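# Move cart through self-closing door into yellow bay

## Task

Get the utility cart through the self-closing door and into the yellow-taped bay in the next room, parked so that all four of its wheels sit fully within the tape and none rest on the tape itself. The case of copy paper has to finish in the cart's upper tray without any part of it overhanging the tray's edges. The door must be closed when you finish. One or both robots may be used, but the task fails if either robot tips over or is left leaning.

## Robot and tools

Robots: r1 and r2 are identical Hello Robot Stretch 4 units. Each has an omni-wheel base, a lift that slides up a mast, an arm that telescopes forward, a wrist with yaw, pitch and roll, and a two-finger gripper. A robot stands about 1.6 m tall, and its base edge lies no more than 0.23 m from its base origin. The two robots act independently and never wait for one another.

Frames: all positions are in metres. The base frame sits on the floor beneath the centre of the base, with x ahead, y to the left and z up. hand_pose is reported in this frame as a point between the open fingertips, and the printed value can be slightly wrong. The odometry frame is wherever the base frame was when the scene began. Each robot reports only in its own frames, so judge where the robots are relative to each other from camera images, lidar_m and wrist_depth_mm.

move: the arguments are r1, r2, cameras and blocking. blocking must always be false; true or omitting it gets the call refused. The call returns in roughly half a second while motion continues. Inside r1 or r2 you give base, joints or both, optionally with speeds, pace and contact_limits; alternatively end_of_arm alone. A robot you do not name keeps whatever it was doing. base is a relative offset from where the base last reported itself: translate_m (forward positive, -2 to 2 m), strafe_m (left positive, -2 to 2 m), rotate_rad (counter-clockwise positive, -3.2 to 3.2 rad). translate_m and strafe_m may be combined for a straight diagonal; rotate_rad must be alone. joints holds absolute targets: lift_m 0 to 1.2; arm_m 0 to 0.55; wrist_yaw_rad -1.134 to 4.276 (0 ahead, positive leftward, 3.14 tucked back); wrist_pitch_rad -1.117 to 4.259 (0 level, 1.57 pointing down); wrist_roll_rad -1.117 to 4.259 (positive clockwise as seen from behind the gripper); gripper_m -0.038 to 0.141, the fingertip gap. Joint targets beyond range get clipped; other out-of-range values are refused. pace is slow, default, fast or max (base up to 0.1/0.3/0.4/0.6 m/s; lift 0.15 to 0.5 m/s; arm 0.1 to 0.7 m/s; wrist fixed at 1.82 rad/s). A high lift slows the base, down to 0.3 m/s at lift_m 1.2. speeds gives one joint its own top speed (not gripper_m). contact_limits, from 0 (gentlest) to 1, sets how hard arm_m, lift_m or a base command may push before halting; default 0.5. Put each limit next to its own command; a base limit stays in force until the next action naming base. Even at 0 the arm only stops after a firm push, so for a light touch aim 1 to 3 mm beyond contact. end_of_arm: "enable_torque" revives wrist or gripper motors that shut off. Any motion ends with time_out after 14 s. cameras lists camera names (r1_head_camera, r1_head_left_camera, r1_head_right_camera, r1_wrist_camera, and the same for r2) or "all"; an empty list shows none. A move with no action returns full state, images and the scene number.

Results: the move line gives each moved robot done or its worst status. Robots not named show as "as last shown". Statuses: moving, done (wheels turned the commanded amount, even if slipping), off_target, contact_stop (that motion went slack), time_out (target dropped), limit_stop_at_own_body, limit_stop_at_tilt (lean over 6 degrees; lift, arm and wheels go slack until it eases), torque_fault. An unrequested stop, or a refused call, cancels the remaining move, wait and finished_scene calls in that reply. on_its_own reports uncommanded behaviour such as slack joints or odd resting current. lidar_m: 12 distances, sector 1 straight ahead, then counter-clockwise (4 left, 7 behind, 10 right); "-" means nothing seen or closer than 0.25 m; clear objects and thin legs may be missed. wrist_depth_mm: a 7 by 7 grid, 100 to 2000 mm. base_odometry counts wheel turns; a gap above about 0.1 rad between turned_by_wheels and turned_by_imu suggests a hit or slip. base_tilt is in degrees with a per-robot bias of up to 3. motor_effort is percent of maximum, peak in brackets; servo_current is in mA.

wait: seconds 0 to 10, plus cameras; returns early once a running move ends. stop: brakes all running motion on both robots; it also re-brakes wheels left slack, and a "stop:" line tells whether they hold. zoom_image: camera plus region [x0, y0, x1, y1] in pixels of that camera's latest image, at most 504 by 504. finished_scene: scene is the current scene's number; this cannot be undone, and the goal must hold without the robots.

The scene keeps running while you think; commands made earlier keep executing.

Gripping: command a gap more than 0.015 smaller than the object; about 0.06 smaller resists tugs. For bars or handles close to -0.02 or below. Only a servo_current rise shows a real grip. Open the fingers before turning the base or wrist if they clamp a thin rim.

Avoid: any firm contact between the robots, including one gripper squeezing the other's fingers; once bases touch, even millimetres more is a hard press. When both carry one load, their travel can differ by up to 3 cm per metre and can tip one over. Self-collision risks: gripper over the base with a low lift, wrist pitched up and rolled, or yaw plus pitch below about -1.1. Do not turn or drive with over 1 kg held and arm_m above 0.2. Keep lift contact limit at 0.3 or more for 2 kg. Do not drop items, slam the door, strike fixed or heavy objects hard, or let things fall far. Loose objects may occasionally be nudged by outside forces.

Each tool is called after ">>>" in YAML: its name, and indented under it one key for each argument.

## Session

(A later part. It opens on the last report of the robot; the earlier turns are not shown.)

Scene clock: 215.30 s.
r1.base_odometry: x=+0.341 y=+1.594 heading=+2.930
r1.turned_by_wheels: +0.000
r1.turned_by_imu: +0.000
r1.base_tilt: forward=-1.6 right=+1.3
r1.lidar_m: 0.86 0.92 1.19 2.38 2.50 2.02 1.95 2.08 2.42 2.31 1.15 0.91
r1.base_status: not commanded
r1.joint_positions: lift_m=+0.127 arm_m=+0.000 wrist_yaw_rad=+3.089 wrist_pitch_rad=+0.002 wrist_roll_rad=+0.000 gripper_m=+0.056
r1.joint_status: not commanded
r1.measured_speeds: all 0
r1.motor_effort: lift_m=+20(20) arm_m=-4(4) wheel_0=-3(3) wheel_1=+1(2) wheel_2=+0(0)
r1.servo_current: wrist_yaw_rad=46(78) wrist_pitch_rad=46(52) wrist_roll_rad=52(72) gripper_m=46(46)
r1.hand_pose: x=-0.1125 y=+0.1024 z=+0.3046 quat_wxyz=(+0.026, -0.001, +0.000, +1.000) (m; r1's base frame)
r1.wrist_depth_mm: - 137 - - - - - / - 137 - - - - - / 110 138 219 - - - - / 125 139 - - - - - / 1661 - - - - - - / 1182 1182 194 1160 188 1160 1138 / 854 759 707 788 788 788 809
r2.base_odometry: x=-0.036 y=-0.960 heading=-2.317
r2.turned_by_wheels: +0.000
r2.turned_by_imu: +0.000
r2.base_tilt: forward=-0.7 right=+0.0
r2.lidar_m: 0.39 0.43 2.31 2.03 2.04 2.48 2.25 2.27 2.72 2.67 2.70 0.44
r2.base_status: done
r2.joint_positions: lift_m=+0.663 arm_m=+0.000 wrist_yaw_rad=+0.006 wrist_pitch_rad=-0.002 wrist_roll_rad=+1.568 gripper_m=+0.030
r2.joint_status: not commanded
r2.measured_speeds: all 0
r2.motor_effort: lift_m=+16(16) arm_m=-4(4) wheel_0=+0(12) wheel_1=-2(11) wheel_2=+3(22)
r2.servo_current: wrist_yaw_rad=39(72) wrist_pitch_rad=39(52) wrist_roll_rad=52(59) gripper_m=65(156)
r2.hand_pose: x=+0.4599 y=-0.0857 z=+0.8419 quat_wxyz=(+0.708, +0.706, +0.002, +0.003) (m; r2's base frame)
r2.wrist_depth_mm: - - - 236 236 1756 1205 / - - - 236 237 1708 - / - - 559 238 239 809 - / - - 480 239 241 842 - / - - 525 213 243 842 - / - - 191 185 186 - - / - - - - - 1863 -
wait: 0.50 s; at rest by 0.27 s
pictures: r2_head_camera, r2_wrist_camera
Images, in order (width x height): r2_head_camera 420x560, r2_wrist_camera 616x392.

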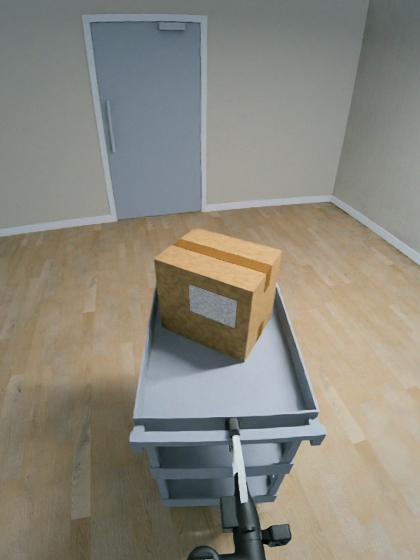

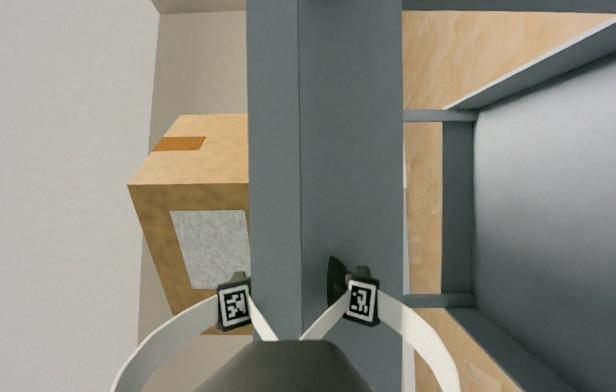

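>>> move:
  r2: {"joints":{"lift_m":0.674,"gripper_m":-0.03}}
  blocking: false

>>> wait:
  seconds: 1.5
  cameras: ["r2_wrist_camera"]

>>> move:
  r2: {"base":{"translate_m":-0.35},"pace":"slow"}
  blocking: false

>>> wait:
  seconds: 4
  cameras: ["r2_head_camera","r2_wrist_camera"]

Scene clock: 221.73 s.
move: r2 moving
r1: as last shown
r1.base_tilt: forward=-1.6 right=+1.2
r1.lidar_m: 0.88 0.93 1.17 2.40 2.50 2.08 1.95 2.08 2.42 2.31 1.15 0.92
r1.motor_effort: lift_m=+20(20) arm_m=-4(4) wheel_0=-2(2) wheel_1=+1(2) wheel_2=+0(0)
r1.servo_current: wrist_yaw_rad=33(52) wrist_pitch_rad=46(46) wrist_roll_rad=39(59) gripper_m=33(46)
r1.wrist_depth_mm: - 137 - - - - - / - 138 - - - - - / 110 138 219 - - - - / 125 140 - - - - - / 1661 - - - - - - / 1160 1182 194 1229 187 1138 1160 / 854 741 715 798 788 768 820
r2.base_odometry: x=-0.036 y=-0.960 heading=-2.317
r2.turned_by_wheels: +0.000
r2.turned_by_imu: +0.000
r2.base_tilt: forward=-0.7 right=+0.0
r2.lidar_m: 0.40 0.44 2.32 2.03 2.03 2.51 2.25 2.24 2.73 2.68 2.69 0.45
r2.base_status: not commanded
r2.joint_positions: lift_m=+0.674 arm_m=+0.000 wrist_yaw_rad=+0.006 wrist_pitch_rad=-0.002 wrist_roll_rad=+1.568 gripper_m=+0.011
r2.joint_status: lift_m moving; gripper_m moving
r2.measured_speeds: all 0
r2.motor_effort: lift_m=+21(23) arm_m=-4(4) wheel_0=+1(1) wheel_1=-2(2) wheel_2=+3(3)
r2.servo_current: wrist_yaw_rad=65(65) wrist_pitch_rad=39(46) wrist_roll_rad=39(52) gripper_m=208(208)
r2.hand_pose: x=+0.4599 y=-0.0857 z=+0.8525 quat_wxyz=(+0.708, +0.706, +0.002, +0.003) (m; r2's base frame)
r2.wrist_depth_mm: - - - 176 234 1661 1182 / - - - 178 235 1756 - / - - 564 179 236 798 - / - - 480 180 239 842 - / - - 521 182 242 831 - / - - 193 182 184 - - / - - - - - 1983 -
pictures: none

Scene clock: 222.57 s.
earlier move: r2 done
r1.base_odometry: x=+0.341 y=+1.594 heading=+2.930
r1.turned_by_wheels: +0.000
r1.turned_by_imu: +0.000
r1.base_tilt: forward=-1.6 right=+1.3
r1.lidar_m: 0.88 0.94 1.18 2.39 2.50 2.03 1.96 2.09 2.40 2.30 1.17 0.89
r1.base_status: not commanded
r1.joint_positions: lift_m=+0.127 arm_m=+0.000 wrist_yaw_rad=+3.089 wrist_pitch_rad=+0.002 wrist_roll_rad=+0.000 gripper_m=+0.056
r1.joint_status: not commanded
r1.measured_speeds: all 0
r1.motor_effort: lift_m=+20(20) arm_m=-4(4) wheel_0=-2(3) wheel_1=+1(2) wheel_2=+0(0)
r1.servo_current: wrist_yaw_rad=33(65) wrist_pitch_rad=39(46) wrist_roll_rad=33(72) gripper_m=33(46)
r1.hand_pose: x=-0.1125 y=+0.1024 z=+0.3046 quat_wxyz=(+0.026, -0.001, +0.000, +1.000) (m; r1's base frame)
r1.wrist_depth_mm: - 137 - - - - - / - 137 - - - - - / 110 138 220 - - - - / 124 140 - - - - - / 1661 - - - - - - / 1160 1182 193 1182 188 1160 1118 / 842 759 715 798 778 768 809
r2.base_odometry: x=-0.036 y=-0.960 heading=-2.317
r2.turned_by_wheels: +0.000
r2.turned_by_imu: +0.000
r2.base_tilt: forward=-0.7 right=+0.1
r2.lidar_m: 0.40 0.42 2.34 2.03 2.04 2.52 2.23 2.25 2.69 2.64 2.70 0.42
r2.base_status: not commanded
r2.joint_positions: lift_m=+0.674 arm_m=+0.000 wrist_yaw_rad=+0.006 wrist_pitch_rad=-0.002 wrist_roll_rad=+1.568 gripper_m=-0.029
r2.joint_status: all done
r2.measured_speeds: all 0
r2.motor_effort: lift_m=+21(23) arm_m=-4(4) wheel_0=+1(1) wheel_1=-2(3) wheel_2=+3(4)
r2.servo_current: wrist_yaw_rad=52(65) wrist_pitch_rad=39(52) wrist_roll_rad=46(59) gripper_m=104(228)
r2.hand_pose: x=+0.4599 y=-0.0857 z=+0.8525 quat_wxyz=(+0.708, +0.706, +0.002, +0.003) (m; r2's base frame)
r2.wrist_depth_mm: - - - 165 223 1708 1160 / - - - 166 224 1576 - / - - 554 167 226 798 - / - 477 466 227 227 831 - / - - 508 169 229 831 - / - - 187 171 178 - - / - - - - 233 1661 -
wait: 0.83 of 1.5 s (r2 has come to rest)
pictures: r2_wrist_camera
Images, in order (width x height): r2_wrist_camera 616x392.

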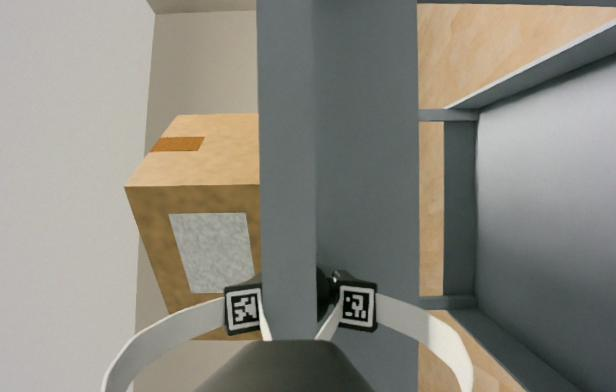

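Scene clock: 223.07 s.
move: r2 moving
r1: as last shown
r1.lidar_m: 0.87 0.91 1.18 2.38 2.49 2.06 1.98 2.08 2.38 2.31 1.13 0.90
r1.motor_effort: lift_m=+20(20) arm_m=-4(4) wheel_0=-2(3) wheel_1=+1(1) wheel_2=+0(0)
r1.servo_current: wrist_yaw_rad=65(65) wrist_pitch_rad=39(46) wrist_roll_rad=33(59) gripper_m=39(46)
r1.wrist_depth_mm: - 137 - - - - - / - 137 - - - - - / 110 138 220 - - - - / 125 139 - - - - - / 1661 - - - - - - / 1160 1182 193 1205 188 1160 1118 / 842 759 707 798 788 788 831
r2.base_odometry: x=-0.028 y=-0.951 heading=-2.317
r2.turned_by_wheels: +0.000
r2.turned_by_imu: +0.000
r2.base_tilt: forward=-0.7 right=+0.1
r2.lidar_m: 0.41 0.41 2.34 2.03 2.04 2.47 2.22 2.23 2.67 2.67 2.69 0.43
r2.base_status: translate_m moving
r2.joint_positions: lift_m=+0.674 arm_m=+0.000 wrist_yaw_rad=+0.006 wrist_pitch_rad=-0.002 wrist_roll_rad=+1.568 gripper_m=-0.029
r2.joint_status: not commanded
r2.measured_speeds: translate_m=-0.049 strafe_m=+0.000 rotate_rad=+0.000 lift_m=+0.000 arm_m=+0.000 wrist_yaw_rad=+0.000 wrist_pitch_rad=+0.000 wrist_roll_rad=+0.000
r2.motor_effort: lift_m=+20(21) arm_m=-4(4) wheel_0=-3(5) wheel_1=-6(6) wheel_2=+12(13)
r2.servo_current: wrist_yaw_rad=59(65) wrist_pitch_rad=39(46) wrist_roll_rad=52(52) gripper_m=104(104)
r2.hand_pose: x=+0.4599 y=-0.0857 z=+0.8525 quat_wxyz=(+0.708, +0.706, +0.002, +0.003) (m; r2's base frame)
r2.wrist_depth_mm: - - - 164 223 1756 1160 / - - - 166 224 1618 - / - - 554 167 225 798 - / - 473 466 228 228 820 - / - - 504 170 229 842 - / - - 186 171 179 - - / - - - - 232 1576 -
pictures: none

Scene clock: 227.07 s.
earlier move: r2 moving
r1.base_odometry: x=+0.341 y=+1.594 heading=+2.930
r1.turned_by_wheels: +0.000
r1.turned_by_imu: +0.000
r1.base_tilt: forward=-1.6 right=+1.2
r1.lidar_m: 0.88 0.94 1.19 2.39 2.50 2.03 1.97 2.09 2.39 2.30 1.16 0.91
r1.base_status: not commanded
r1.joint_positions: lift_m=+0.127 arm_m=+0.000 wrist_yaw_rad=+3.089 wrist_pitch_rad=+0.002 wrist_roll_rad=+0.000 gripper_m=+0.056
r1.joint_status: not commanded
r1.measured_speeds: all 0
r1.motor_effort: lift_m=+20(20) arm_m=-4(4) wheel_0=-2(3) wheel_1=+1(2) wheel_2=+0(0)
r1.servo_current: wrist_yaw_rad=33(65) wrist_pitch_rad=46(52) wrist_roll_rad=46(65) gripper_m=39(52)
r1.hand_pose: x=-0.1125 y=+0.1024 z=+0.3046 quat_wxyz=(+0.026, -0.001, +0.000, +1.000) (m; r1's base frame)
r1.wrist_depth_mm: - 137 - - - - - / - 137 - - - - - / 110 138 220 - - - - / 125 139 - - - - - / 1661 - - - - - - / 1160 1182 193 1182 187 1138 1118 / 842 759 699 809 798 778 809
r2.base_odometry: x=+0.201 y=-0.704 heading=-2.317
r2.turned_by_wheels: +0.000
r2.turned_by_imu: +0.002
r2.base_tilt: forward=-0.7 right=+0.1
r2.lidar_m: 0.39 0.39 2.25 1.95 1.96 2.15 1.91 1.93 2.29 2.75 2.77 0.45
r2.base_status: translate_m moving
r2.joint_positions: lift_m=+0.674 arm_m=+0.000 wrist_yaw_rad=+0.006 wrist_pitch_rad=-0.002 wrist_roll_rad=+1.569 gripper_m=-0.029
r2.joint_status: not commanded
r2.measured_speeds: translate_m=-0.001 strafe_m=+0.000 rotate_rad=+0.000 lift_m=+0.000 arm_m=+0.000 wrist_yaw_rad=+0.000 wrist_pitch_rad=+0.000 wrist_roll_rad=+0.000
r2.motor_effort: lift_m=+20(21) arm_m=-4(5) wheel_0=+2(6) wheel_1=-3(8) wheel_2=+6(14)
r2.servo_current: wrist_yaw_rad=52(72) wrist_pitch_rad=33(52) wrist_roll_rad=39(65) gripper_m=104(111)
r2.hand_pose: x=+0.4599 y=-0.0857 z=+0.8525 quat_wxyz=(+0.708, +0.706, +0.002, +0.003) (m; r2's base frame)
r2.wrist_depth_mm: - - - 178 238 1661 1098 / - - - 237 236 1708 569 / - - - 176 236 768 - / - - 480 232 234 831 - / - - 484 172 232 820 - / - - 186 171 177 - - / - - 580 - 229 - -
wait: 4.00 s; no rest
pictures: r2_head_camera, r2_wrist_camera
Images, in order (width x height): r2_head_camera 420x560, r2_wrist_camera 616x392.

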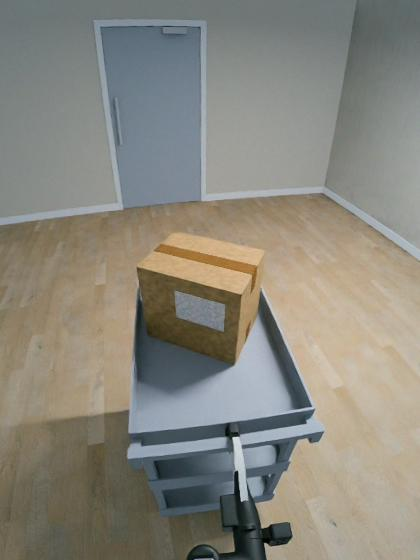

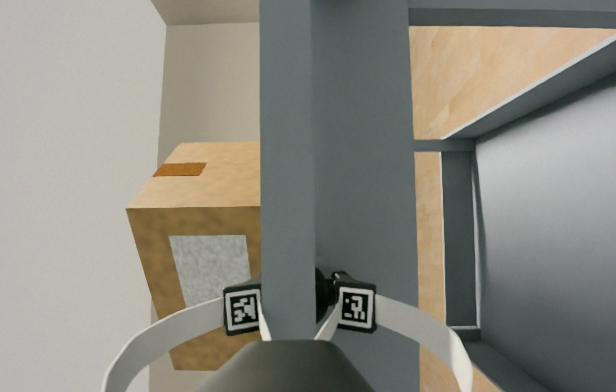

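>>> move:
  r1: {"base":{"translate_m":0.55,"strafe_m":-0.1},"pace":"fast"}
  blocking: false

>>> wait:
  seconds: 4

>>> wait:
  seconds: 0
  cameras: ["r1_head_right_camera"]

>>> move:
  r1: {"base":{"translate_m":0.7},"pace":"slow","contact_limits":{"translate_m":1}}
  blocking: false

>>> wait:
  seconds: 8
  cameras: ["r1_head_camera","r1_head_left_camera","r1_head_right_camera","r2_head_left_camera"]

Scene clock: 242.00 s.
earlier move: r2 done
move: r1 moving
r1.base_odometry: x=+0.294 y=+1.613 heading=+2.930
r1.turned_by_wheels: +0.000
r1.turned_by_imu: +0.000
r1.base_tilt: forward=-1.6 right=+1.2
r1.lidar_m: 0.83 0.88 1.13 2.40 2.52 2.09 2.01 2.15 2.39 2.31 1.06 0.86
r1.base_status: translate_m moving; strafe_m moving
r1.joint_positions: lift_m=+0.127 arm_m=+0.000 wrist_yaw_rad=+3.089 wrist_pitch_rad=+0.002 wrist_roll_rad=+0.000 gripper_m=+0.056
r1.joint_status: not commanded
r1.measured_speeds: translate_m=+0.197 strafe_m=-0.034 rotate_rad=+0.004 lift_m=+0.000 arm_m=+0.000 wrist_yaw_rad=+0.000 wrist_pitch_rad=+0.000 wrist_roll_rad=+0.000
r1.motor_effort: lift_m=+20(20) arm_m=-4(4) wheel_0=+11(11) wheel_1=+5(8) wheel_2=-11(12)
r1.servo_current: wrist_yaw_rad=65(65) wrist_pitch_rad=39(46) wrist_roll_rad=46(65) gripper_m=39(46)
r1.hand_pose: x=-0.1125 y=+0.1024 z=+0.3046 quat_wxyz=(+0.026, -0.001, +0.000, +1.000) (m; r1's base frame)
r1.wrist_depth_mm: - 137 - - - - - / - 138 - - - - - / 110 138 211 - - - - / 124 139 - - - - - / 1708 - - - - - - / 1182 1182 193 1182 187 1182 1138 / 854 750 750 820 798 768 809
r2.base_odometry: x=+0.201 y=-0.704 heading=-2.317
r2.turned_by_wheels: +0.000
r2.turned_by_imu: +0.000
r2.base_tilt: forward=-0.7 right=+0.0
r2.lidar_m: 0.37 0.37 2.23 1.96 1.97 2.17 1.90 1.90 2.31 2.73 2.77 0.41
r2.base_status: done
r2.joint_positions: lift_m=+0.674 arm_m=+0.000 wrist_yaw_rad=+0.006 wrist_pitch_rad=-0.002 wrist_roll_rad=+1.569 gripper_m=-0.029
r2.joint_status: not commanded
r2.measured_speeds: all 0
r2.motor_effort: lift_m=+20(21) arm_m=-4(4) wheel_0=+0(1) wheel_1=-3(4) wheel_2=+7(7)
r2.servo_current: wrist_yaw_rad=52(59) wrist_pitch_rad=39(46) wrist_roll_rad=39(59) gripper_m=104(111)
r2.hand_pose: x=+0.4599 y=-0.0857 z=+0.8525 quat_wxyz=(+0.708, +0.706, +0.002, +0.003) (m; r2's base frame)
r2.wrist_depth_mm: - - - 179 239 1576 1118 / - - - 236 237 1756 564 / - - - 176 235 759 - / - - 477 232 233 831 - / - - 484 173 231 820 - / - - 187 172 177 - - / - - 580 - 229 - -
pictures: none

Scene clock: 244.17 s.
earlier move: r1 done
r1.base_odometry: x=-0.175 y=+1.807 heading=+2.930
r1.turned_by_wheels: +0.000
r1.turned_by_imu: +0.000
r1.base_tilt: forward=-1.6 right=+1.3
r1.lidar_m: 0.33 0.35 0.50 1.15 2.60 2.62 2.53 2.67 2.32 1.03 0.42 0.34
r1.base_status: done
r1.joint_positions: lift_m=+0.127 arm_m=+0.000 wrist_yaw_rad=+3.089 wrist_pitch_rad=+0.002 wrist_roll_rad=+0.000 gripper_m=+0.056
r1.joint_status: not commanded
r1.measured_speeds: all 0
r1.motor_effort: lift_m=+20(20) arm_m=-4(4) wheel_0=+1(11) wheel_1=+1(8) wheel_2=+1(13)
r1.servo_current: wrist_yaw_rad=33(65) wrist_pitch_rad=39(52) wrist_roll_rad=59(65) gripper_m=39(46)
r1.hand_pose: x=-0.1125 y=+0.1024 z=+0.3046 quat_wxyz=(+0.026, -0.001, +0.000, +1.000) (m; r1's base frame)
r1.wrist_depth_mm: 136 139 - - - - - / 114 139 - - - - - / 117 139 272 - - - - / 137 162 - - - - - / 1983 - - - - - - / 1182 1205 195 1205 187 1281 1160 / 842 750 750 143 750 741 820
r2.base_odometry: x=+0.201 y=-0.704 heading=-2.317
r2.turned_by_wheels: +0.000
r2.turned_by_imu: +0.000
r2.base_tilt: forward=-0.7 right=+0.1
r2.lidar_m: 0.37 0.38 2.22 1.95 1.96 2.17 1.89 1.93 2.31 2.75 2.77 0.43
r2.base_status: done
r2.joint_positions: lift_m=+0.674 arm_m=+0.000 wrist_yaw_rad=+0.006 wrist_pitch_rad=-0.002 wrist_roll_rad=+1.569 gripper_m=-0.029
r2.joint_status: not commanded
r2.measured_speeds: all 0
r2.motor_effort: lift_m=+20(21) arm_m=-4(4) wheel_0=+0(1) wheel_1=-3(4) wheel_2=+7(7)
r2.servo_current: wrist_yaw_rad=59(72) wrist_pitch_rad=39(46) wrist_roll_rad=46(59) gripper_m=98(111)
r2.hand_pose: x=+0.4599 y=-0.0857 z=+0.8525 quat_wxyz=(+0.708, +0.706, +0.002, +0.003) (m; r2's base frame)
r2.wrist_depth_mm: - - - 178 240 1537 1118 / - - - 236 237 1708 559 / - - - 175 234 768 - / - - 480 232 234 820 - / - - 484 173 231 820 - / - - 187 172 177 - - / - - 580 - 229 - -
wait: 2.17 of 4 s (r1 has come to rest)
pictures: none

Scene clock: 244.17 s.
r1.base_odometry: x=-0.175 y=+1.807 heading=+2.930
r1.turned_by_wheels: +0.000
r1.turned_by_imu: +0.000
r1.base_tilt: forward=-1.6 right=+1.3
r1.lidar_m: 0.33 0.35 0.50 1.15 2.60 2.62 2.53 2.67 2.32 1.03 0.42 0.34
r1.base_status: done
r1.joint_positions: lift_m=+0.127 arm_m=+0.000 wrist_yaw_rad=+3.089 wrist_pitch_rad=+0.002 wrist_roll_rad=+0.000 gripper_m=+0.056
r1.joint_status: not commanded
r1.measured_speeds: all 0
r1.motor_effort: lift_m=+20(20) arm_m=-4(4) wheel_0=+1(11) wheel_1=+1(8) wheel_2=+1(13)
r1.servo_current: wrist_yaw_rad=33(65) wrist_pitch_rad=39(52) wrist_roll_rad=59(65) gripper_m=39(46)
r1.hand_pose: x=-0.1125 y=+0.1024 z=+0.3046 quat_wxyz=(+0.026, -0.001, +0.000, +1.000) (m; r1's base frame)
r1.wrist_depth_mm: 136 139 - - - - - / 114 139 - - - - - / 117 139 272 - - - - / 137 162 - - - - - / 1983 - - - - - - / 1182 1205 195 1205 187 1281 1160 / 842 750 750 143 750 741 820
r2.base_odometry: x=+0.201 y=-0.704 heading=-2.317
r2.turned_by_wheels: +0.000
r2.turned_by_imu: +0.000
r2.base_tilt: forward=-0.7 right=+0.1
r2.lidar_m: 0.37 0.38 2.22 1.95 1.96 2.17 1.89 1.93 2.31 2.75 2.77 0.43
r2.base_status: done
r2.joint_positions: lift_m=+0.674 arm_m=+0.000 wrist_yaw_rad=+0.006 wrist_pitch_rad=-0.002 wrist_roll_rad=+1.569 gripper_m=-0.029
r2.joint_status: not commanded
r2.measured_speeds: all 0
r2.motor_effort: lift_m=+20(21) arm_m=-4(4) wheel_0=+0(1) wheel_1=-3(4) wheel_2=+7(7)
r2.servo_current: wrist_yaw_rad=59(72) wrist_pitch_rad=39(46) wrist_roll_rad=46(59) gripper_m=98(111)
r2.hand_pose: x=+0.4599 y=-0.0857 z=+0.8525 quat_wxyz=(+0.708, +0.706, +0.002, +0.003) (m; r2's base frame)
r2.wrist_depth_mm: - - - 178 240 1537 1118 / - - - 236 237 1708 559 / - - - 175 234 768 - / - - 480 232 234 820 - / - - 484 173 231 820 - / - - 187 172 177 - - / - - 580 - 229 - -
pictures: r1_head_right_camera
Images, in order (width x height): r1_head_right_camera 420x672.

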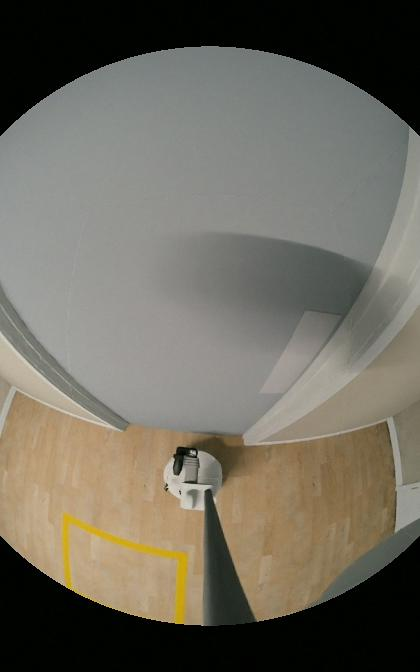

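Scene clock: 244.67 s.
move: r1 moving
r1.base_odometry: x=-0.187 y=+1.810 heading=+2.930
r1.turned_by_wheels: +0.000
r1.turned_by_imu: +0.000
r1.base_tilt: forward=-1.6 right=+1.3
r1.lidar_m: 0.31 0.34 0.49 1.08 2.60 2.64 2.53 2.68 2.32 0.99 0.45 0.32
r1.base_status: translate_m moving
r1.joint_positions: lift_m=+0.127 arm_m=+0.000 wrist_yaw_rad=+3.089 wrist_pitch_rad=+0.002 wrist_roll_rad=+0.000 gripper_m=+0.056
r1.joint_status: not commanded
r1.measured_speeds: translate_m=+0.048 strafe_m=+0.000 rotate_rad=+0.000 lift_m=+0.000 arm_m=+0.000 wrist_yaw_rad=+0.000 wrist_pitch_rad=+0.000 wrist_roll_rad=+0.000
r1.motor_effort: lift_m=+20(20) arm_m=-4(4) wheel_0=+3(6) wheel_1=+4(6) wheel_2=-8(8)
r1.servo_current: wrist_yaw_rad=65(65) wrist_pitch_rad=39(52) wrist_roll_rad=33(52) gripper_m=39(46)
r1.contact_limits: translate_m 1
r1.hand_pose: x=-0.1125 y=+0.1024 z=+0.3046 quat_wxyz=(+0.026, -0.001, +0.000, +1.000) (m; r1's base frame)
r1.wrist_depth_mm: 136 138 - - - - - / 113 139 - - - - - / 118 140 272 - - - - / 137 162 - - - - - / 1983 - - - - - - / 1229 1182 194 1182 187 1281 1138 / 842 750 750 154 750 778 820
r2: as last shown
r2.lidar_m: 0.36 0.38 2.24 1.94 1.96 2.16 1.91 1.91 2.29 2.75 2.77 0.42
r2.motor_effort: lift_m=+20(21) arm_m=-4(5) wheel_0=+0(1) wheel_1=-3(4) wheel_2=+7(7)
r2.servo_current: wrist_yaw_rad=59(65) wrist_pitch_rad=39(46) wrist_roll_rad=52(59) gripper_m=104(104)
r2.wrist_depth_mm: - - - 179 240 1618 1118 / - - - 236 237 1661 564 / - - - 176 235 759 - / - - 480 233 233 831 - / - - 480 173 231 831 - / - - 187 171 177 - - / - - 574 - 228 - -
pictures: none

Scene clock: 252.43 s.
earlier move: r1 done
r1.base_odometry: x=-0.859 y=+1.954 heading=+2.930
r1.turned_by_wheels: +0.000
r1.turned_by_imu: +0.004
r1.base_tilt: forward=-1.6 right=+1.3
r1.lidar_m: 0.25 0.25 0.25 0.25 0.42 3.31 3.24 0.55 0.49 1.22 2.35 3.25
r1.base_status: done
r1.joint_positions: lift_m=+0.127 arm_m=-0.001 wrist_yaw_rad=+3.102 wrist_pitch_rad=+0.002 wrist_roll_rad=+0.000 gripper_m=+0.056
r1.joint_status: not commanded
r1.measured_speeds: all 0
r1.motor_effort: lift_m=+20(20) arm_m=+10(10) wheel_0=+4(25) wheel_1=+9(18) wheel_2=-9(20)
r1.servo_current: wrist_yaw_rad=91(98) wrist_pitch_rad=39(52) wrist_roll_rad=46(65) gripper_m=39(52)
r1.contact_limits: translate_m 1
r1.hand_pose: x=-0.1143 y=+0.0989 z=+0.3046 quat_wxyz=(+0.020, -0.001, +0.000, +1.000) (m; r1's base frame)
r1.wrist_depth_mm: - 135 - - - - - / - 136 220 - - - - / 107 136 185 - - - - / 123 137 256 - - - - / 1661 1983 - - - - - / 1229 1205 193 1205 187 1182 1160 / 842 759 741 788 798 768 820
r2.base_odometry: x=+0.201 y=-0.704 heading=-2.317
r2.turned_by_wheels: +0.000
r2.turned_by_imu: +0.001
r2.base_tilt: forward=-0.7 right=+0.0
r2.lidar_m: 0.39 0.39 2.22 1.95 1.98 2.16 1.91 1.90 2.28 2.75 2.77 0.42
r2.base_status: not commanded
r2.joint_positions: lift_m=+0.674 arm_m=+0.000 wrist_yaw_rad=+0.006 wrist_pitch_rad=-0.002 wrist_roll_rad=+1.569 gripper_m=-0.029
r2.joint_status: not commanded
r2.measured_speeds: all 0
r2.motor_effort: lift_m=+21(21) arm_m=-4(5) wheel_0=+0(1) wheel_1=-3(4) wheel_2=+7(8)
r2.servo_current: wrist_yaw_rad=46(72) wrist_pitch_rad=46(52) wrist_roll_rad=52(59) gripper_m=111(111)
r2.hand_pose: x=+0.4599 y=-0.0857 z=+0.8525 quat_wxyz=(+0.708, +0.706, +0.002, +0.003) (m; r2's base frame)
r2.wrist_depth_mm: - - - 178 239 1618 1098 / - - - 236 237 1708 564 / - - - 176 235 768 - / - - 473 232 234 820 - / - - 488 173 231 820 - / - - 187 171 177 - - / - - 580 - 228 - -
wait: 7.77 of 8 s (r1 has come to rest)
pictures: r1_head_camera, r1_head_left_camera, r1_head_right_camera, r2_head_left_camera
Images, in order (width x height): r1_head_camera 420x560, r1_head_left_camera 420x672, r1_head_right_camera 420x672, r2_head_left_camera 420x672.

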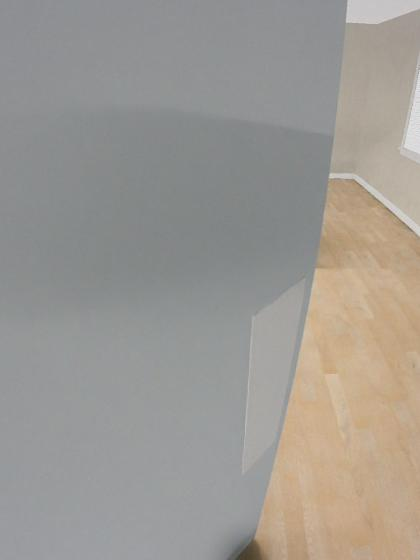

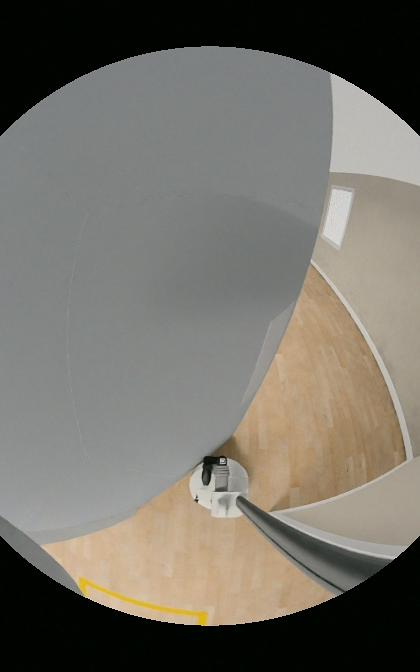

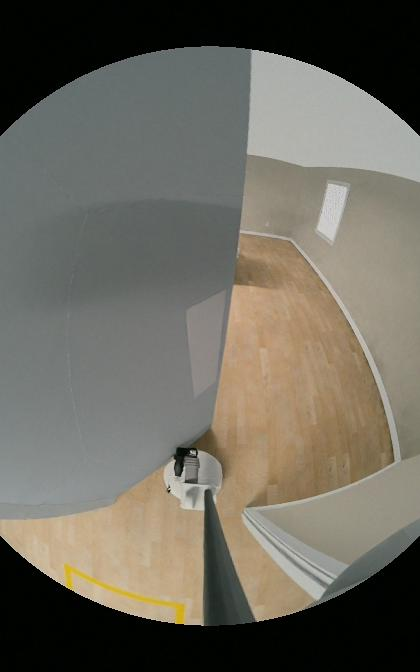

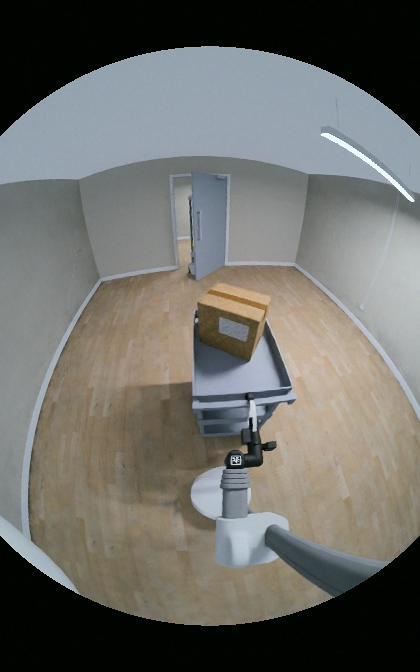

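>>> move:
  r1: {"base":{"translate_m":0.55,"strafe_m":0.2},"pace":"slow","contact_limits":{"translate_m":1,"strafe_m":1}}
  blocking: false

>>> wait:
  seconds: 8
  cameras: ["r1_head_right_camera","r2_head_left_camera"]

r1: "contact_limits": translate_m and strafe_m are given together and make one move, which takes one limit: state it under one of them only
Scene clock: 261.63 s.
r1.base_odometry: x=-0.859 y=+1.954 heading=+2.930
r1.turned_by_wheels: +0.000
r1.turned_by_imu: +0.000
r1.base_tilt: forward=-1.6 right=+1.3
r1.lidar_m: 0.25 0.25 0.25 0.25 0.43 3.32 3.25 0.54 0.48 1.26 2.38 3.25
r1.base_status: done
r1.joint_positions: lift_m=+0.127 arm_m=-0.001 wrist_yaw_rad=+3.102 wrist_pitch_rad=+0.002 wrist_roll_rad=+0.000 gripper_m=+0.056
r1.joint_status: not commanded
r1.measured_speeds: all 0
r1.motor_effort: lift_m=+20(20) arm_m=+10(10) wheel_0=+4(25) wheel_1=+9(18) wheel_2=-9(20)
r1.servo_current: wrist_yaw_rad=85(98) wrist_pitch_rad=39(52) wrist_roll_rad=52(65) gripper_m=39(52)
r1.contact_limits: translate_m 1
r1.hand_pose: x=-0.1143 y=+0.0989 z=+0.3046 quat_wxyz=(+0.020, -0.001, +0.000, +1.000) (m; r1's base frame)
r1.wrist_depth_mm: - 136 - - - - - / - 136 221 - - - - / 107 136 185 - - - - / 123 137 257 - - - - / 1708 1983 - - - - - / 1205 1205 194 1205 187 1160 1118 / 854 750 759 809 798 778 820
r2.base_odometry: x=+0.201 y=-0.704 heading=-2.317
r2.turned_by_wheels: +0.000
r2.turned_by_imu: +0.000
r2.base_tilt: forward=-0.7 right=+0.1
r2.lidar_m: 0.37 0.37 2.25 1.97 1.98 2.17 1.92 1.89 2.29 2.75 2.79 0.44
r2.base_status: not commanded
r2.joint_positions: lift_m=+0.674 arm_m=+0.000 wrist_yaw_rad=+0.006 wrist_pitch_rad=-0.002 wrist_roll_rad=+1.569 gripper_m=-0.029
r2.joint_status: not commanded
r2.measured_speeds: all 0
r2.motor_effort: lift_m=+20(21) arm_m=-4(5) wheel_0=+0(1) wheel_1=-3(4) wheel_2=+7(8)
r2.servo_current: wrist_yaw_rad=52(72) wrist_pitch_rad=39(52) wrist_roll_rad=39(59) gripper_m=104(111)
r2.hand_pose: x=+0.4599 y=-0.0857 z=+0.8525 quat_wxyz=(+0.708, +0.706, +0.002, +0.003) (m; r2's base frame)
r2.wrist_depth_mm: - - - 179 239 1618 1138 / - - - 236 237 1756 569 / - - - 175 236 759 - / - - 477 232 233 831 - / - - 480 173 232 809 - / - - 187 171 178 - - / - - 574 - 228 - -
pictures: none

not run: a call was refused earlier in this reply.

>>> move:
  r1: {"base":{"translate_m":0.55,"strafe_m":0.2},"pace":"slow","contact_limits":{"translate_m":1}}
  blocking: false

>>> wait:
  seconds: 8
  cameras: ["r1_head_right_camera","r2_head_left_camera"]

Scene clock: 265.23 s.
move: r1 moving
r1.base_odometry: x=-0.872 y=+1.952 heading=+2.931
r1.turned_by_wheels: +0.001
r1.turned_by_imu: +0.001
r1.base_tilt: forward=-1.6 right=+1.3
r1.lidar_m: 0.25 0.25 0.25 0.25 0.41 3.31 3.26 0.54 0.47 1.31 2.38 3.29
r1.base_status: translate_m moving; strafe_m moving
r1.joint_positions: lift_m=+0.127 arm_m=+0.000 wrist_yaw_rad=+3.100 wrist_pitch_rad=+0.002 wrist_roll_rad=+0.000 gripper_m=+0.056
r1.joint_status: not commanded
r1.measured_speeds: translate_m=+0.049 strafe_m=+0.017 rotate_rad=+0.003 lift_m=+0.000 arm_m=+0.001 wrist_yaw_rad=-0.032 wrist_pitch_rad=+0.000 wrist_roll_rad=+0.000
r1.motor_effort: lift_m=+20(20) arm_m=+8(10) wheel_0=+7(7) wheel_1=+14(17) wheel_2=-13(15)
r1.servo_current: wrist_yaw_rad=78(85) wrist_pitch_rad=33(46) wrist_roll_rad=65(65) gripper_m=39(46)
r1.contact_limits: translate_m 1
r1.hand_pose: x=-0.1140 y=+0.0993 z=+0.3046 quat_wxyz=(+0.021, -0.001, +0.000, +1.000) (m; r1's base frame)
r1.wrist_depth_mm: - 136 - - - - - / - 136 - - - - - / 106 136 190 - - - - / 122 137 289 - - - - / 1708 1983 - - - - - / 1182 1205 194 1182 187 1160 1118 / 854 750 759 798 788 778 809
r2.base_odometry: x=+0.201 y=-0.704 heading=-2.317
r2.turned_by_wheels: +0.000
r2.turned_by_imu: +0.000
r2.base_tilt: forward=-0.7 right=+0.0
r2.lidar_m: 0.40 0.40 2.27 1.95 1.97 2.18 1.92 1.90 2.30 2.74 2.76 0.43
r2.base_status: not commanded
r2.joint_positions: lift_m=+0.674 arm_m=+0.000 wrist_yaw_rad=+0.006 wrist_pitch_rad=-0.002 wrist_roll_rad=+1.569 gripper_m=-0.029
r2.joint_status: not commanded
r2.measured_speeds: all 0
r2.motor_effort: lift_m=+20(21) arm_m=-4(5) wheel_0=+0(1) wheel_1=-3(4) wheel_2=+7(7)
r2.servo_current: wrist_yaw_rad=46(59) wrist_pitch_rad=39(46) wrist_roll_rad=59(59) gripper_m=98(104)
r2.hand_pose: x=+0.4599 y=-0.0857 z=+0.8525 quat_wxyz=(+0.708, +0.706, +0.002, +0.003) (m; r2's base frame)
r2.wrist_depth_mm: - - - 179 239 1576 1098 / - - - 236 236 1708 564 / - - - 175 236 778 - / - - 473 233 233 831 - / - - 484 173 231 831 - / - - 187 171 177 - - / - - 574 - 228 - -
pictures: none

Scene clock: 271.80 s.
earlier move: r1 done
r1.base_odometry: x=-1.439 y=+1.873 heading=+2.931
r1.turned_by_wheels: -0.001
r1.turned_by_imu: +0.001
r1.base_tilt: forward=-1.6 right=+1.3
r1.lidar_m: 2.01 3.18 0.25 - 0.25 0.37 3.81 1.01 1.21 2.46 2.57 3.59
r1.base_status: done
r1.joint_positions: lift_m=+0.127 arm_m=+0.000 wrist_yaw_rad=+3.092 wrist_pitch_rad=+0.002 wrist_roll_rad=+0.000 gripper_m=+0.056
r1.joint_status: not commanded
r1.measured_speeds: all 0
r1.motor_effort: lift_m=+20(20) arm_m=+5(10) wheel_0=+1(8) wheel_1=+7(18) wheel_2=-3(15)
r1.servo_current: wrist_yaw_rad=39(85) wrist_pitch_rad=52(52) wrist_roll_rad=46(72) gripper_m=39(52)
r1.contact_limits: translate_m 1
r1.hand_pose: x=-0.1129 y=+0.1016 z=+0.3046 quat_wxyz=(+0.025, -0.001, +0.000, +1.000) (m; r1's base frame)
r1.wrist_depth_mm: - 137 - - - 359 202 / - 137 - - - 325 204 / 109 137 202 - - 330 206 / 123 138 - - - 330 206 / 1025 - - - - 330 206 / 1025 1182 193 1182 187 329 206 / 854 759 750 798 798 265 204
r2.base_odometry: x=+0.201 y=-0.704 heading=-2.317
r2.turned_by_wheels: +0.000
r2.turned_by_imu: +0.001
r2.base_tilt: forward=-0.7 right=+0.1
r2.lidar_m: 0.38 0.37 2.26 1.95 1.97 2.16 1.90 1.93 2.30 2.76 2.78 0.43
r2.base_status: not commanded
r2.joint_positions: lift_m=+0.674 arm_m=+0.000 wrist_yaw_rad=+0.006 wrist_pitch_rad=-0.002 wrist_roll_rad=+1.569 gripper_m=-0.029
r2.joint_status: not commanded
r2.measured_speeds: all 0
r2.motor_effort: lift_m=+20(21) arm_m=-4(5) wheel_0=+0(1) wheel_1=-3(4) wheel_2=+7(7)
r2.servo_current: wrist_yaw_rad=59(65) wrist_pitch_rad=33(52) wrist_roll_rad=39(65) gripper_m=104(111)
r2.hand_pose: x=+0.4599 y=-0.0857 z=+0.8525 quat_wxyz=(+0.708, +0.706, +0.002, +0.003) (m; r2's base frame)
r2.wrist_depth_mm: - - - 179 239 1576 1118 / - - - 236 236 1756 564 / - - - 175 235 778 - / - - 480 233 233 831 - / - - 488 173 231 831 - / - - 187 171 177 - - / - - 574 - 228 - -
wait: 6.57 of 8 s (r1 has come to rest)
pictures: r1_head_right_camera, r2_head_left_camera
Images, in order (width x height): r1_head_right_camera 420x672, r2_head_left_camera 420x672.

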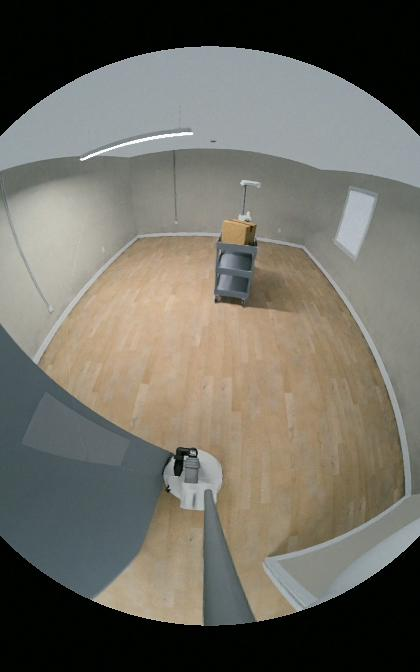

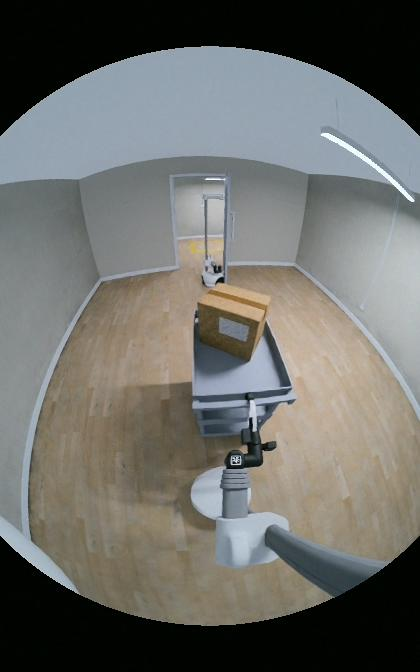

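>>> move:
  r1: {"base":{"strafe_m":0.52},"pace":"slow","contact_limits":{"strafe_m":0.9}}
  blocking: false

>>> wait:
  seconds: 7
  cameras: ["r1_head_right_camera","r1_head_left_camera","r2_head_left_camera","r2_head_camera"]

Scene clock: 280.90 s.
move: r1 moving
r1.base_odometry: x=-1.442 y=+1.859 heading=+2.930
r1.turned_by_wheels: +0.000
r1.turned_by_imu: -0.001
r1.base_tilt: forward=-1.6 right=+1.3
r1.lidar_m: 2.02 3.13 0.25 - 0.25 0.37 3.83 1.02 1.21 2.48 2.60 2.06
r1.base_status: strafe_m moving
r1.joint_positions: lift_m=+0.127 arm_m=+0.000 wrist_yaw_rad=+3.092 wrist_pitch_rad=+0.002 wrist_roll_rad=+0.000 gripper_m=+0.056
r1.joint_status: not commanded
r1.measured_speeds: translate_m=+0.001 strafe_m=+0.057 rotate_rad=-0.004 lift_m=+0.000 arm_m=+0.000 wrist_yaw_rad=+0.000 wrist_pitch_rad=+0.000 wrist_roll_rad=+0.000
r1.motor_effort: lift_m=+20(20) arm_m=+5(5) wheel_0=-12(16) wheel_1=+7(12) wheel_2=+0(2)
r1.servo_current: wrist_yaw_rad=39(59) wrist_pitch_rad=39(52) wrist_roll_rad=52(52) gripper_m=39(46)
r1.contact_limits: strafe_m 0.9
r1.hand_pose: x=-0.1129 y=+0.1016 z=+0.3046 quat_wxyz=(+0.025, -0.001, +0.000, +1.000) (m; r1's base frame)
r1.wrist_depth_mm: - 137 - - - 310 198 / - 137 - - - 312 199 / 109 137 203 - - 315 202 / 124 138 - - - 319 202 / 1756 - - - - 320 202 / 1078 1205 194 1182 188 319 201 / 842 759 741 798 723 257 200
r2: as last shown
r2.turned_by_imu: +0.000
r2.base_tilt: forward=-0.6 right=+0.1
r2.lidar_m: 0.38 0.40 2.26 1.94 1.96 2.18 1.91 1.91 2.29 2.75 2.77 0.40
r2.motor_effort: lift_m=+20(20) arm_m=-4(4) wheel_0=+0(1) wheel_1=-3(4) wheel_2=+7(8)
r2.servo_current: wrist_yaw_rad=52(59) wrist_pitch_rad=39(46) wrist_roll_rad=59(59) gripper_m=98(111)
r2.wrist_depth_mm: - - - 178 240 1576 1118 / - - - 237 236 1756 564 / - - - 175 236 768 - / - - 480 233 234 831 - / - - 484 173 232 831 - / - - 187 171 178 - - / - - 580 - 227 - -
pictures: none

Scene clock: 286.77 s.
earlier move: r1 done
r1.base_odometry: x=-1.547 y=+1.366 heading=+2.932
r1.turned_by_wheels: +0.001
r1.turned_by_imu: -0.001
r1.base_tilt: forward=-1.6 right=+1.3
r1.lidar_m: 2.05 2.75 0.25 - 0.25 0.25 0.50 1.27 1.23 2.76 2.89 2.09
r1.base_status: done
r1.joint_positions: lift_m=+0.127 arm_m=+0.000 wrist_yaw_rad=+3.092 wrist_pitch_rad=+0.002 wrist_roll_rad=+0.000 gripper_m=+0.056
r1.joint_status: not commanded
r1.measured_speeds: all 0
r1.motor_effort: lift_m=+20(20) arm_m=+4(5) wheel_0=-28(35) wheel_1=+32(36) wheel_2=+7(11)
r1.servo_current: wrist_yaw_rad=39(78) wrist_pitch_rad=39(52) wrist_roll_rad=46(78) gripper_m=39(52)
r1.contact_limits: strafe_m 0.9
r1.hand_pose: x=-0.1128 y=+0.1016 z=+0.3046 quat_wxyz=(+0.025, -0.001, +0.000, +1.000) (m; r1's base frame)
r1.wrist_depth_mm: 136 138 - 484 282 198 - / 110 138 - 492 285 198 - / 117 139 255 496 287 191 - / 136 150 - 500 289 192 - / 1921 - - 500 289 192 161 / 1182 1182 193 504 191 193 - / 842 741 759 143 271 175 -
r2.base_odometry: x=+0.201 y=-0.704 heading=-2.317
r2.turned_by_wheels: +0.000
r2.turned_by_imu: +0.001
r2.base_tilt: forward=-0.7 right=+0.1
r2.lidar_m: 0.36 0.39 2.24 1.95 1.97 2.15 1.92 1.91 2.30 2.74 2.76 0.46
r2.base_status: not commanded
r2.joint_positions: lift_m=+0.674 arm_m=+0.000 wrist_yaw_rad=+0.006 wrist_pitch_rad=-0.002 wrist_roll_rad=+1.569 gripper_m=-0.029
r2.joint_status: not commanded
r2.measured_speeds: all 0
r2.motor_effort: lift_m=+20(21) arm_m=-4(5) wheel_0=+0(1) wheel_1=-3(4) wheel_2=+7(8)
r2.servo_current: wrist_yaw_rad=52(72) wrist_pitch_rad=39(46) wrist_roll_rad=46(65) gripper_m=104(111)
r2.hand_pose: x=+0.4599 y=-0.0857 z=+0.8525 quat_wxyz=(+0.708, +0.706, +0.002, +0.003) (m; r2's base frame)
r2.wrist_depth_mm: - - - 178 240 1661 1118 / - - - 236 236 1708 559 / - - - 176 236 778 - / - - 480 233 233 820 - / - - 480 173 231 809 - / - - 187 171 177 - - / - - 574 - 229 - -
wait: 5.87 of 7 s (r1 has come to rest)
pictures: r1_head_left_camera, r1_head_right_camera, r2_head_camera, r2_head_left_camera
Images, in order (width x height): r1_head_left_camera 420x672, r1_head_right_camera 420x672, r2_head_camera 420x560, r2_head_left_camera 420x672.

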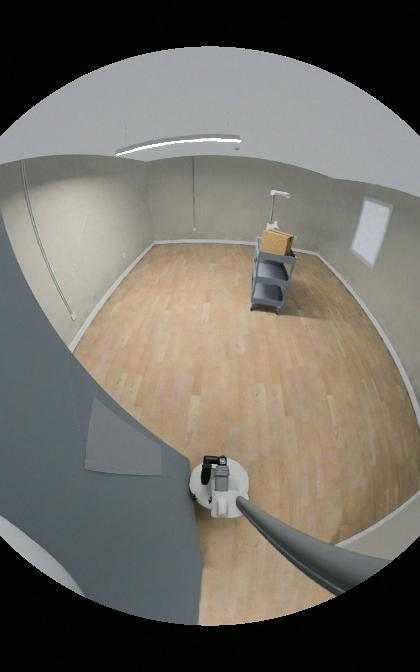

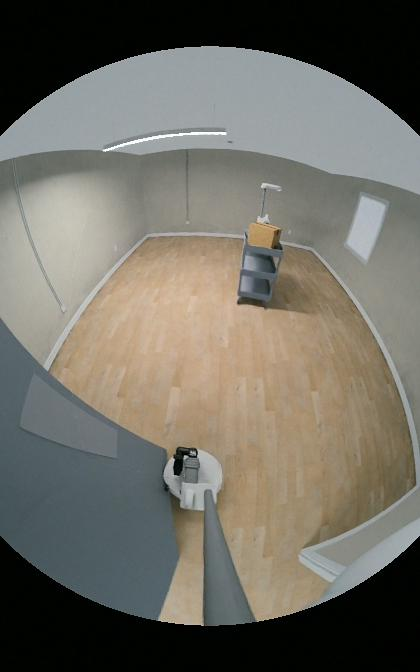

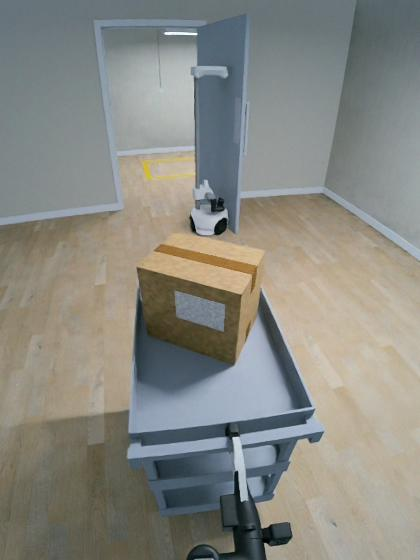

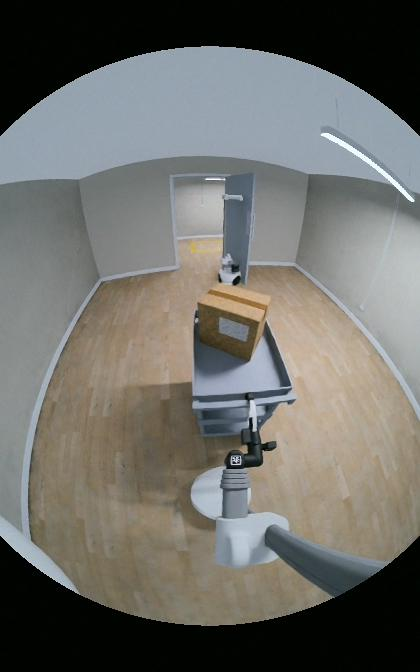

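>>> move:
  r1: {"base":{"strafe_m":0.22},"pace":"slow","contact_limits":{"strafe_m":0.9}}
  r2: {"base":{"strafe_m":-0.12},"pace":"slow"}
  blocking: false

>>> wait:
  seconds: 3.5

>>> wait:
  seconds: 2
  cameras: ["r1_head_right_camera","r2_head_right_camera","r2_head_camera","r2_wrist_camera"]

Scene clock: 317.43 s.
move: r1 moving; r2 moving
r1.base_odometry: x=-1.551 y=+1.352 heading=+2.932
r1.turned_by_wheels: +0.001
r1.turned_by_imu: +0.001
r1.base_tilt: forward=-1.6 right=+1.3
r1.lidar_m: 2.06 2.75 0.25 - 0.25 0.25 0.53 1.25 1.22 2.78 2.90 2.06
r1.base_status: strafe_m moving
r1.joint_positions: lift_m=+0.127 arm_m=+0.000 wrist_yaw_rad=+3.092 wrist_pitch_rad=+0.002 wrist_roll_rad=+0.000 gripper_m=+0.056
r1.joint_status: not commanded
r1.measured_speeds: translate_m=+0.000 strafe_m=+0.055 rotate_rad=-0.001 lift_m=+0.000 arm_m=+0.000 wrist_yaw_rad=+0.000 wrist_pitch_rad=+0.000 wrist_roll_rad=+0.000
r1.motor_effort: lift_m=+20(20) arm_m=+4(4) wheel_0=-28(35) wheel_1=+31(33) wheel_2=+8(8)
r1.servo_current: wrist_yaw_rad=46(72) wrist_pitch_rad=46(52) wrist_roll_rad=46(65) gripper_m=46(46)
r1.contact_limits: strafe_m 0.9
r1.hand_pose: x=-0.1128 y=+0.1016 z=+0.3046 quat_wxyz=(+0.025, -0.001, +0.000, +1.000) (m; r1's base frame)
r1.wrist_depth_mm: 136 138 - 488 282 198 - / 110 138 - 492 285 200 - / 117 139 256 492 286 191 - / 136 150 - 500 289 191 - / 1983 - - 504 290 193 161 / 1205 1182 193 504 191 193 - / 854 759 759 142 272 175 -
r2.base_odometry: x=+0.191 y=-0.694 heading=-2.316
r2.turned_by_wheels: +0.000
r2.turned_by_imu: +0.001
r2.base_tilt: forward=-0.6 right=+0.1
r2.lidar_m: 0.38 0.40 2.23 1.98 1.95 2.16 1.88 1.90 2.30 2.75 2.76 0.45
r2.base_status: strafe_m moving
r2.joint_positions: lift_m=+0.674 arm_m=+0.000 wrist_yaw_rad=+0.006 wrist_pitch_rad=-0.002 wrist_roll_rad=+1.569 gripper_m=-0.029
r2.joint_status: not commanded
r2.measured_speeds: translate_m=+0.000 strafe_m=-0.056 rotate_rad=+0.003 lift_m=+0.000 arm_m=+0.000 wrist_yaw_rad=+0.000 wrist_pitch_rad=+0.000 wrist_roll_rad=+0.000
r2.motor_effort: lift_m=+20(21) arm_m=-4(4) wheel_0=+8(13) wheel_1=-6(8) wheel_2=+0(6)
r2.servo_current: wrist_yaw_rad=46(65) wrist_pitch_rad=39(46) wrist_roll_rad=52(52) gripper_m=98(111)
r2.hand_pose: x=+0.4599 y=-0.0857 z=+0.8525 quat_wxyz=(+0.708, +0.706, +0.002, +0.003) (m; r2's base frame)
r2.wrist_depth_mm: - - - 181 242 1430 1118 / - - - 178 239 1708 1138 / - - - 177 236 788 - / - - 488 234 235 820 - / - - 477 174 232 820 - / - - 188 171 178 - - / - - 574 - 228 - -
pictures: none

Scene clock: 319.27 s.
earlier move: r1 moving; r2 done
r1.base_odometry: x=-1.587 y=+1.182 heading=+2.932
r1.turned_by_wheels: +0.000
r1.turned_by_imu: +0.000
r1.base_tilt: forward=-1.6 right=+1.3
r1.lidar_m: 2.06 2.73 0.25 - 0.25 0.25 0.49 1.24 1.22 2.78 2.93 2.11
r1.base_status: strafe_m moving
r1.joint_positions: lift_m=+0.127 arm_m=+0.000 wrist_yaw_rad=+3.092 wrist_pitch_rad=+0.002 wrist_roll_rad=+0.000 gripper_m=+0.056
r1.joint_status: not commanded
r1.measured_speeds: translate_m=+0.001 strafe_m=+0.085 rotate_rad=-0.007 lift_m=+0.000 arm_m=+0.000 wrist_yaw_rad=+0.000 wrist_pitch_rad=+0.000 wrist_roll_rad=+0.000
r1.motor_effort: lift_m=+20(20) arm_m=+4(4) wheel_0=-30(35) wheel_1=+33(35) wheel_2=+8(9)
r1.servo_current: wrist_yaw_rad=39(72) wrist_pitch_rad=46(52) wrist_roll_rad=33(65) gripper_m=39(52)
r1.contact_limits: strafe_m 0.9
r1.hand_pose: x=-0.1128 y=+0.1016 z=+0.3046 quat_wxyz=(+0.025, -0.001, +0.000, +1.000) (m; r1's base frame)
r1.wrist_depth_mm: 136 138 - 488 283 198 - / 110 139 - 492 285 199 - / 117 139 255 492 286 191 - / 136 150 - 496 291 191 - / - - - 500 289 193 160 / 1182 1205 193 508 191 193 - / 842 741 759 143 270 175 -
r2.base_odometry: x=+0.113 y=-0.622 heading=-2.316
r2.turned_by_wheels: +0.000
r2.turned_by_imu: +0.000
r2.base_tilt: forward=-0.7 right=+0.1
r2.lidar_m: 0.35 0.34 2.39 2.06 2.08 2.12 1.88 1.87 2.29 2.62 2.67 0.45
r2.base_status: done
r2.joint_positions: lift_m=+0.674 arm_m=+0.000 wrist_yaw_rad=+0.004 wrist_pitch_rad=-0.002 wrist_roll_rad=+1.569 gripper_m=-0.029
r2.joint_status: not commanded
r2.measured_speeds: all 0
r2.motor_effort: lift_m=+20(21) arm_m=-4(4) wheel_0=+7(14) wheel_1=-2(8) wheel_2=+0(6)
r2.servo_current: wrist_yaw_rad=46(65) wrist_pitch_rad=39(46) wrist_roll_rad=39(52) gripper_m=91(111)
r2.hand_pose: x=+0.4597 y=-0.0861 z=+0.8525 quat_wxyz=(+0.708, +0.706, +0.001, +0.002) (m; r2's base frame)
r2.wrist_depth_mm: - - - 246 282 283 283 / - - - 204 268 1537 1182 / - - - 193 256 1756 500 / - - 676 185 244 778 - / - - 469 180 236 831 - / - - 187 172 177 798 - / - - 504 - 220 - -
wait: 1.83 of 3.5 s (r2 has come to rest)
pictures: none

Scene clock: 320.27 s.
earlier move: r1 done
r1.base_odometry: x=-1.593 y=+1.153 heading=+2.932
r1.turned_by_wheels: +0.000
r1.turned_by_imu: +0.000
r1.base_tilt: forward=-1.6 right=+1.3
r1.lidar_m: 2.06 2.74 0.25 - 0.25 0.26 0.51 1.24 1.23 2.78 2.90 2.11
r1.base_status: done
r1.joint_positions: lift_m=+0.127 arm_m=+0.000 wrist_yaw_rad=+3.092 wrist_pitch_rad=+0.002 wrist_roll_rad=+0.000 gripper_m=+0.056
r1.joint_status: not commanded
r1.measured_speeds: all 0
r1.motor_effort: lift_m=+20(20) arm_m=+4(5) wheel_0=-31(35) wheel_1=+30(35) wheel_2=+7(9)
r1.servo_current: wrist_yaw_rad=39(72) wrist_pitch_rad=39(52) wrist_roll_rad=39(65) gripper_m=52(52)
r1.contact_limits: strafe_m 0.9
r1.hand_pose: x=-0.1128 y=+0.1016 z=+0.3046 quat_wxyz=(+0.025, -0.001, +0.000, +1.000) (m; r1's base frame)
r1.wrist_depth_mm: 136 138 - 488 285 198 - / 110 138 - 492 285 198 - / 117 139 255 492 286 191 - / 136 150 - 500 289 192 - / 1921 - - 504 289 193 160 / 1182 1182 193 504 191 193 - / 854 759 759 143 272 176 -
r2.base_odometry: x=+0.113 y=-0.622 heading=-2.316
r2.turned_by_wheels: +0.000
r2.turned_by_imu: +0.000
r2.base_tilt: forward=-0.7 right=+0.0
r2.lidar_m: 0.34 0.34 2.39 2.08 2.09 2.10 1.89 1.88 2.28 2.64 2.68 0.42
r2.base_status: done
r2.joint_positions: lift_m=+0.674 arm_m=+0.000 wrist_yaw_rad=+0.004 wrist_pitch_rad=-0.002 wrist_roll_rad=+1.569 gripper_m=-0.029
r2.joint_status: not commanded
r2.measured_speeds: all 0
r2.motor_effort: lift_m=+20(21) arm_m=-4(5) wheel_0=+6(14) wheel_1=-2(8) wheel_2=+0(6)
r2.servo_current: wrist_yaw_rad=46(65) wrist_pitch_rad=46(46) wrist_roll_rad=33(52) gripper_m=98(111)
r2.hand_pose: x=+0.4597 y=-0.0861 z=+0.8525 quat_wxyz=(+0.708, +0.706, +0.001, +0.002) (m; r2's base frame)
r2.wrist_depth_mm: - - - 246 281 285 283 / - - - 203 268 1576 1182 / - - - 192 257 1756 500 / - - 676 185 244 768 - / - - 462 180 236 820 - / - - 187 171 177 798 - / - - 508 - 220 - -
wait: 1.00 of 2 s (r1 has come to rest)
pictures: r1_head_right_camera, r2_head_camera, r2_head_right_camera, r2_wrist_camera
Images, in order (width x height): r1_head_right_camera 420x672, r2_head_camera 420x560, r2_head_right_camera 420x672, r2_wrist_camera 616x392.

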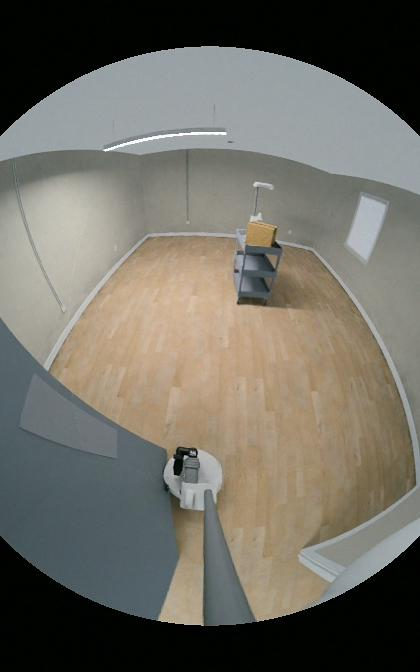

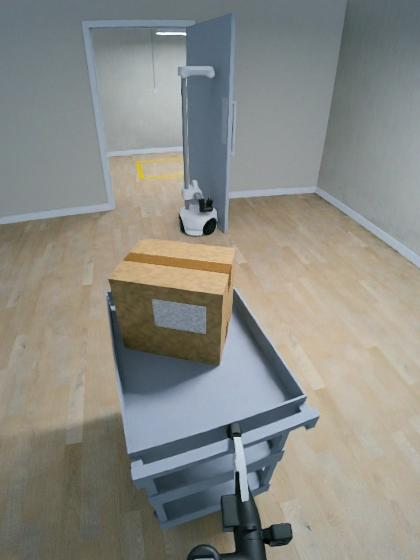

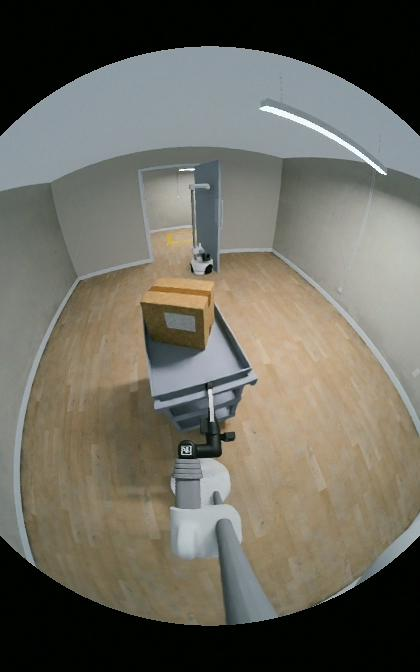

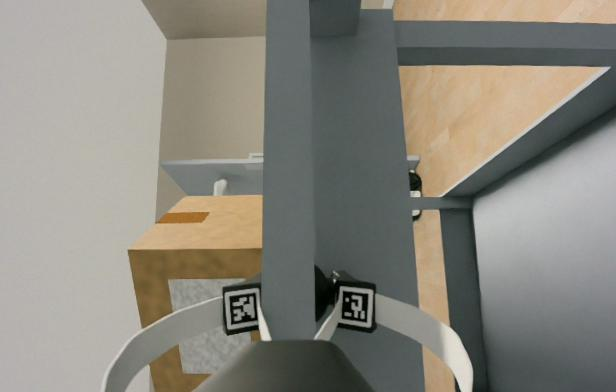

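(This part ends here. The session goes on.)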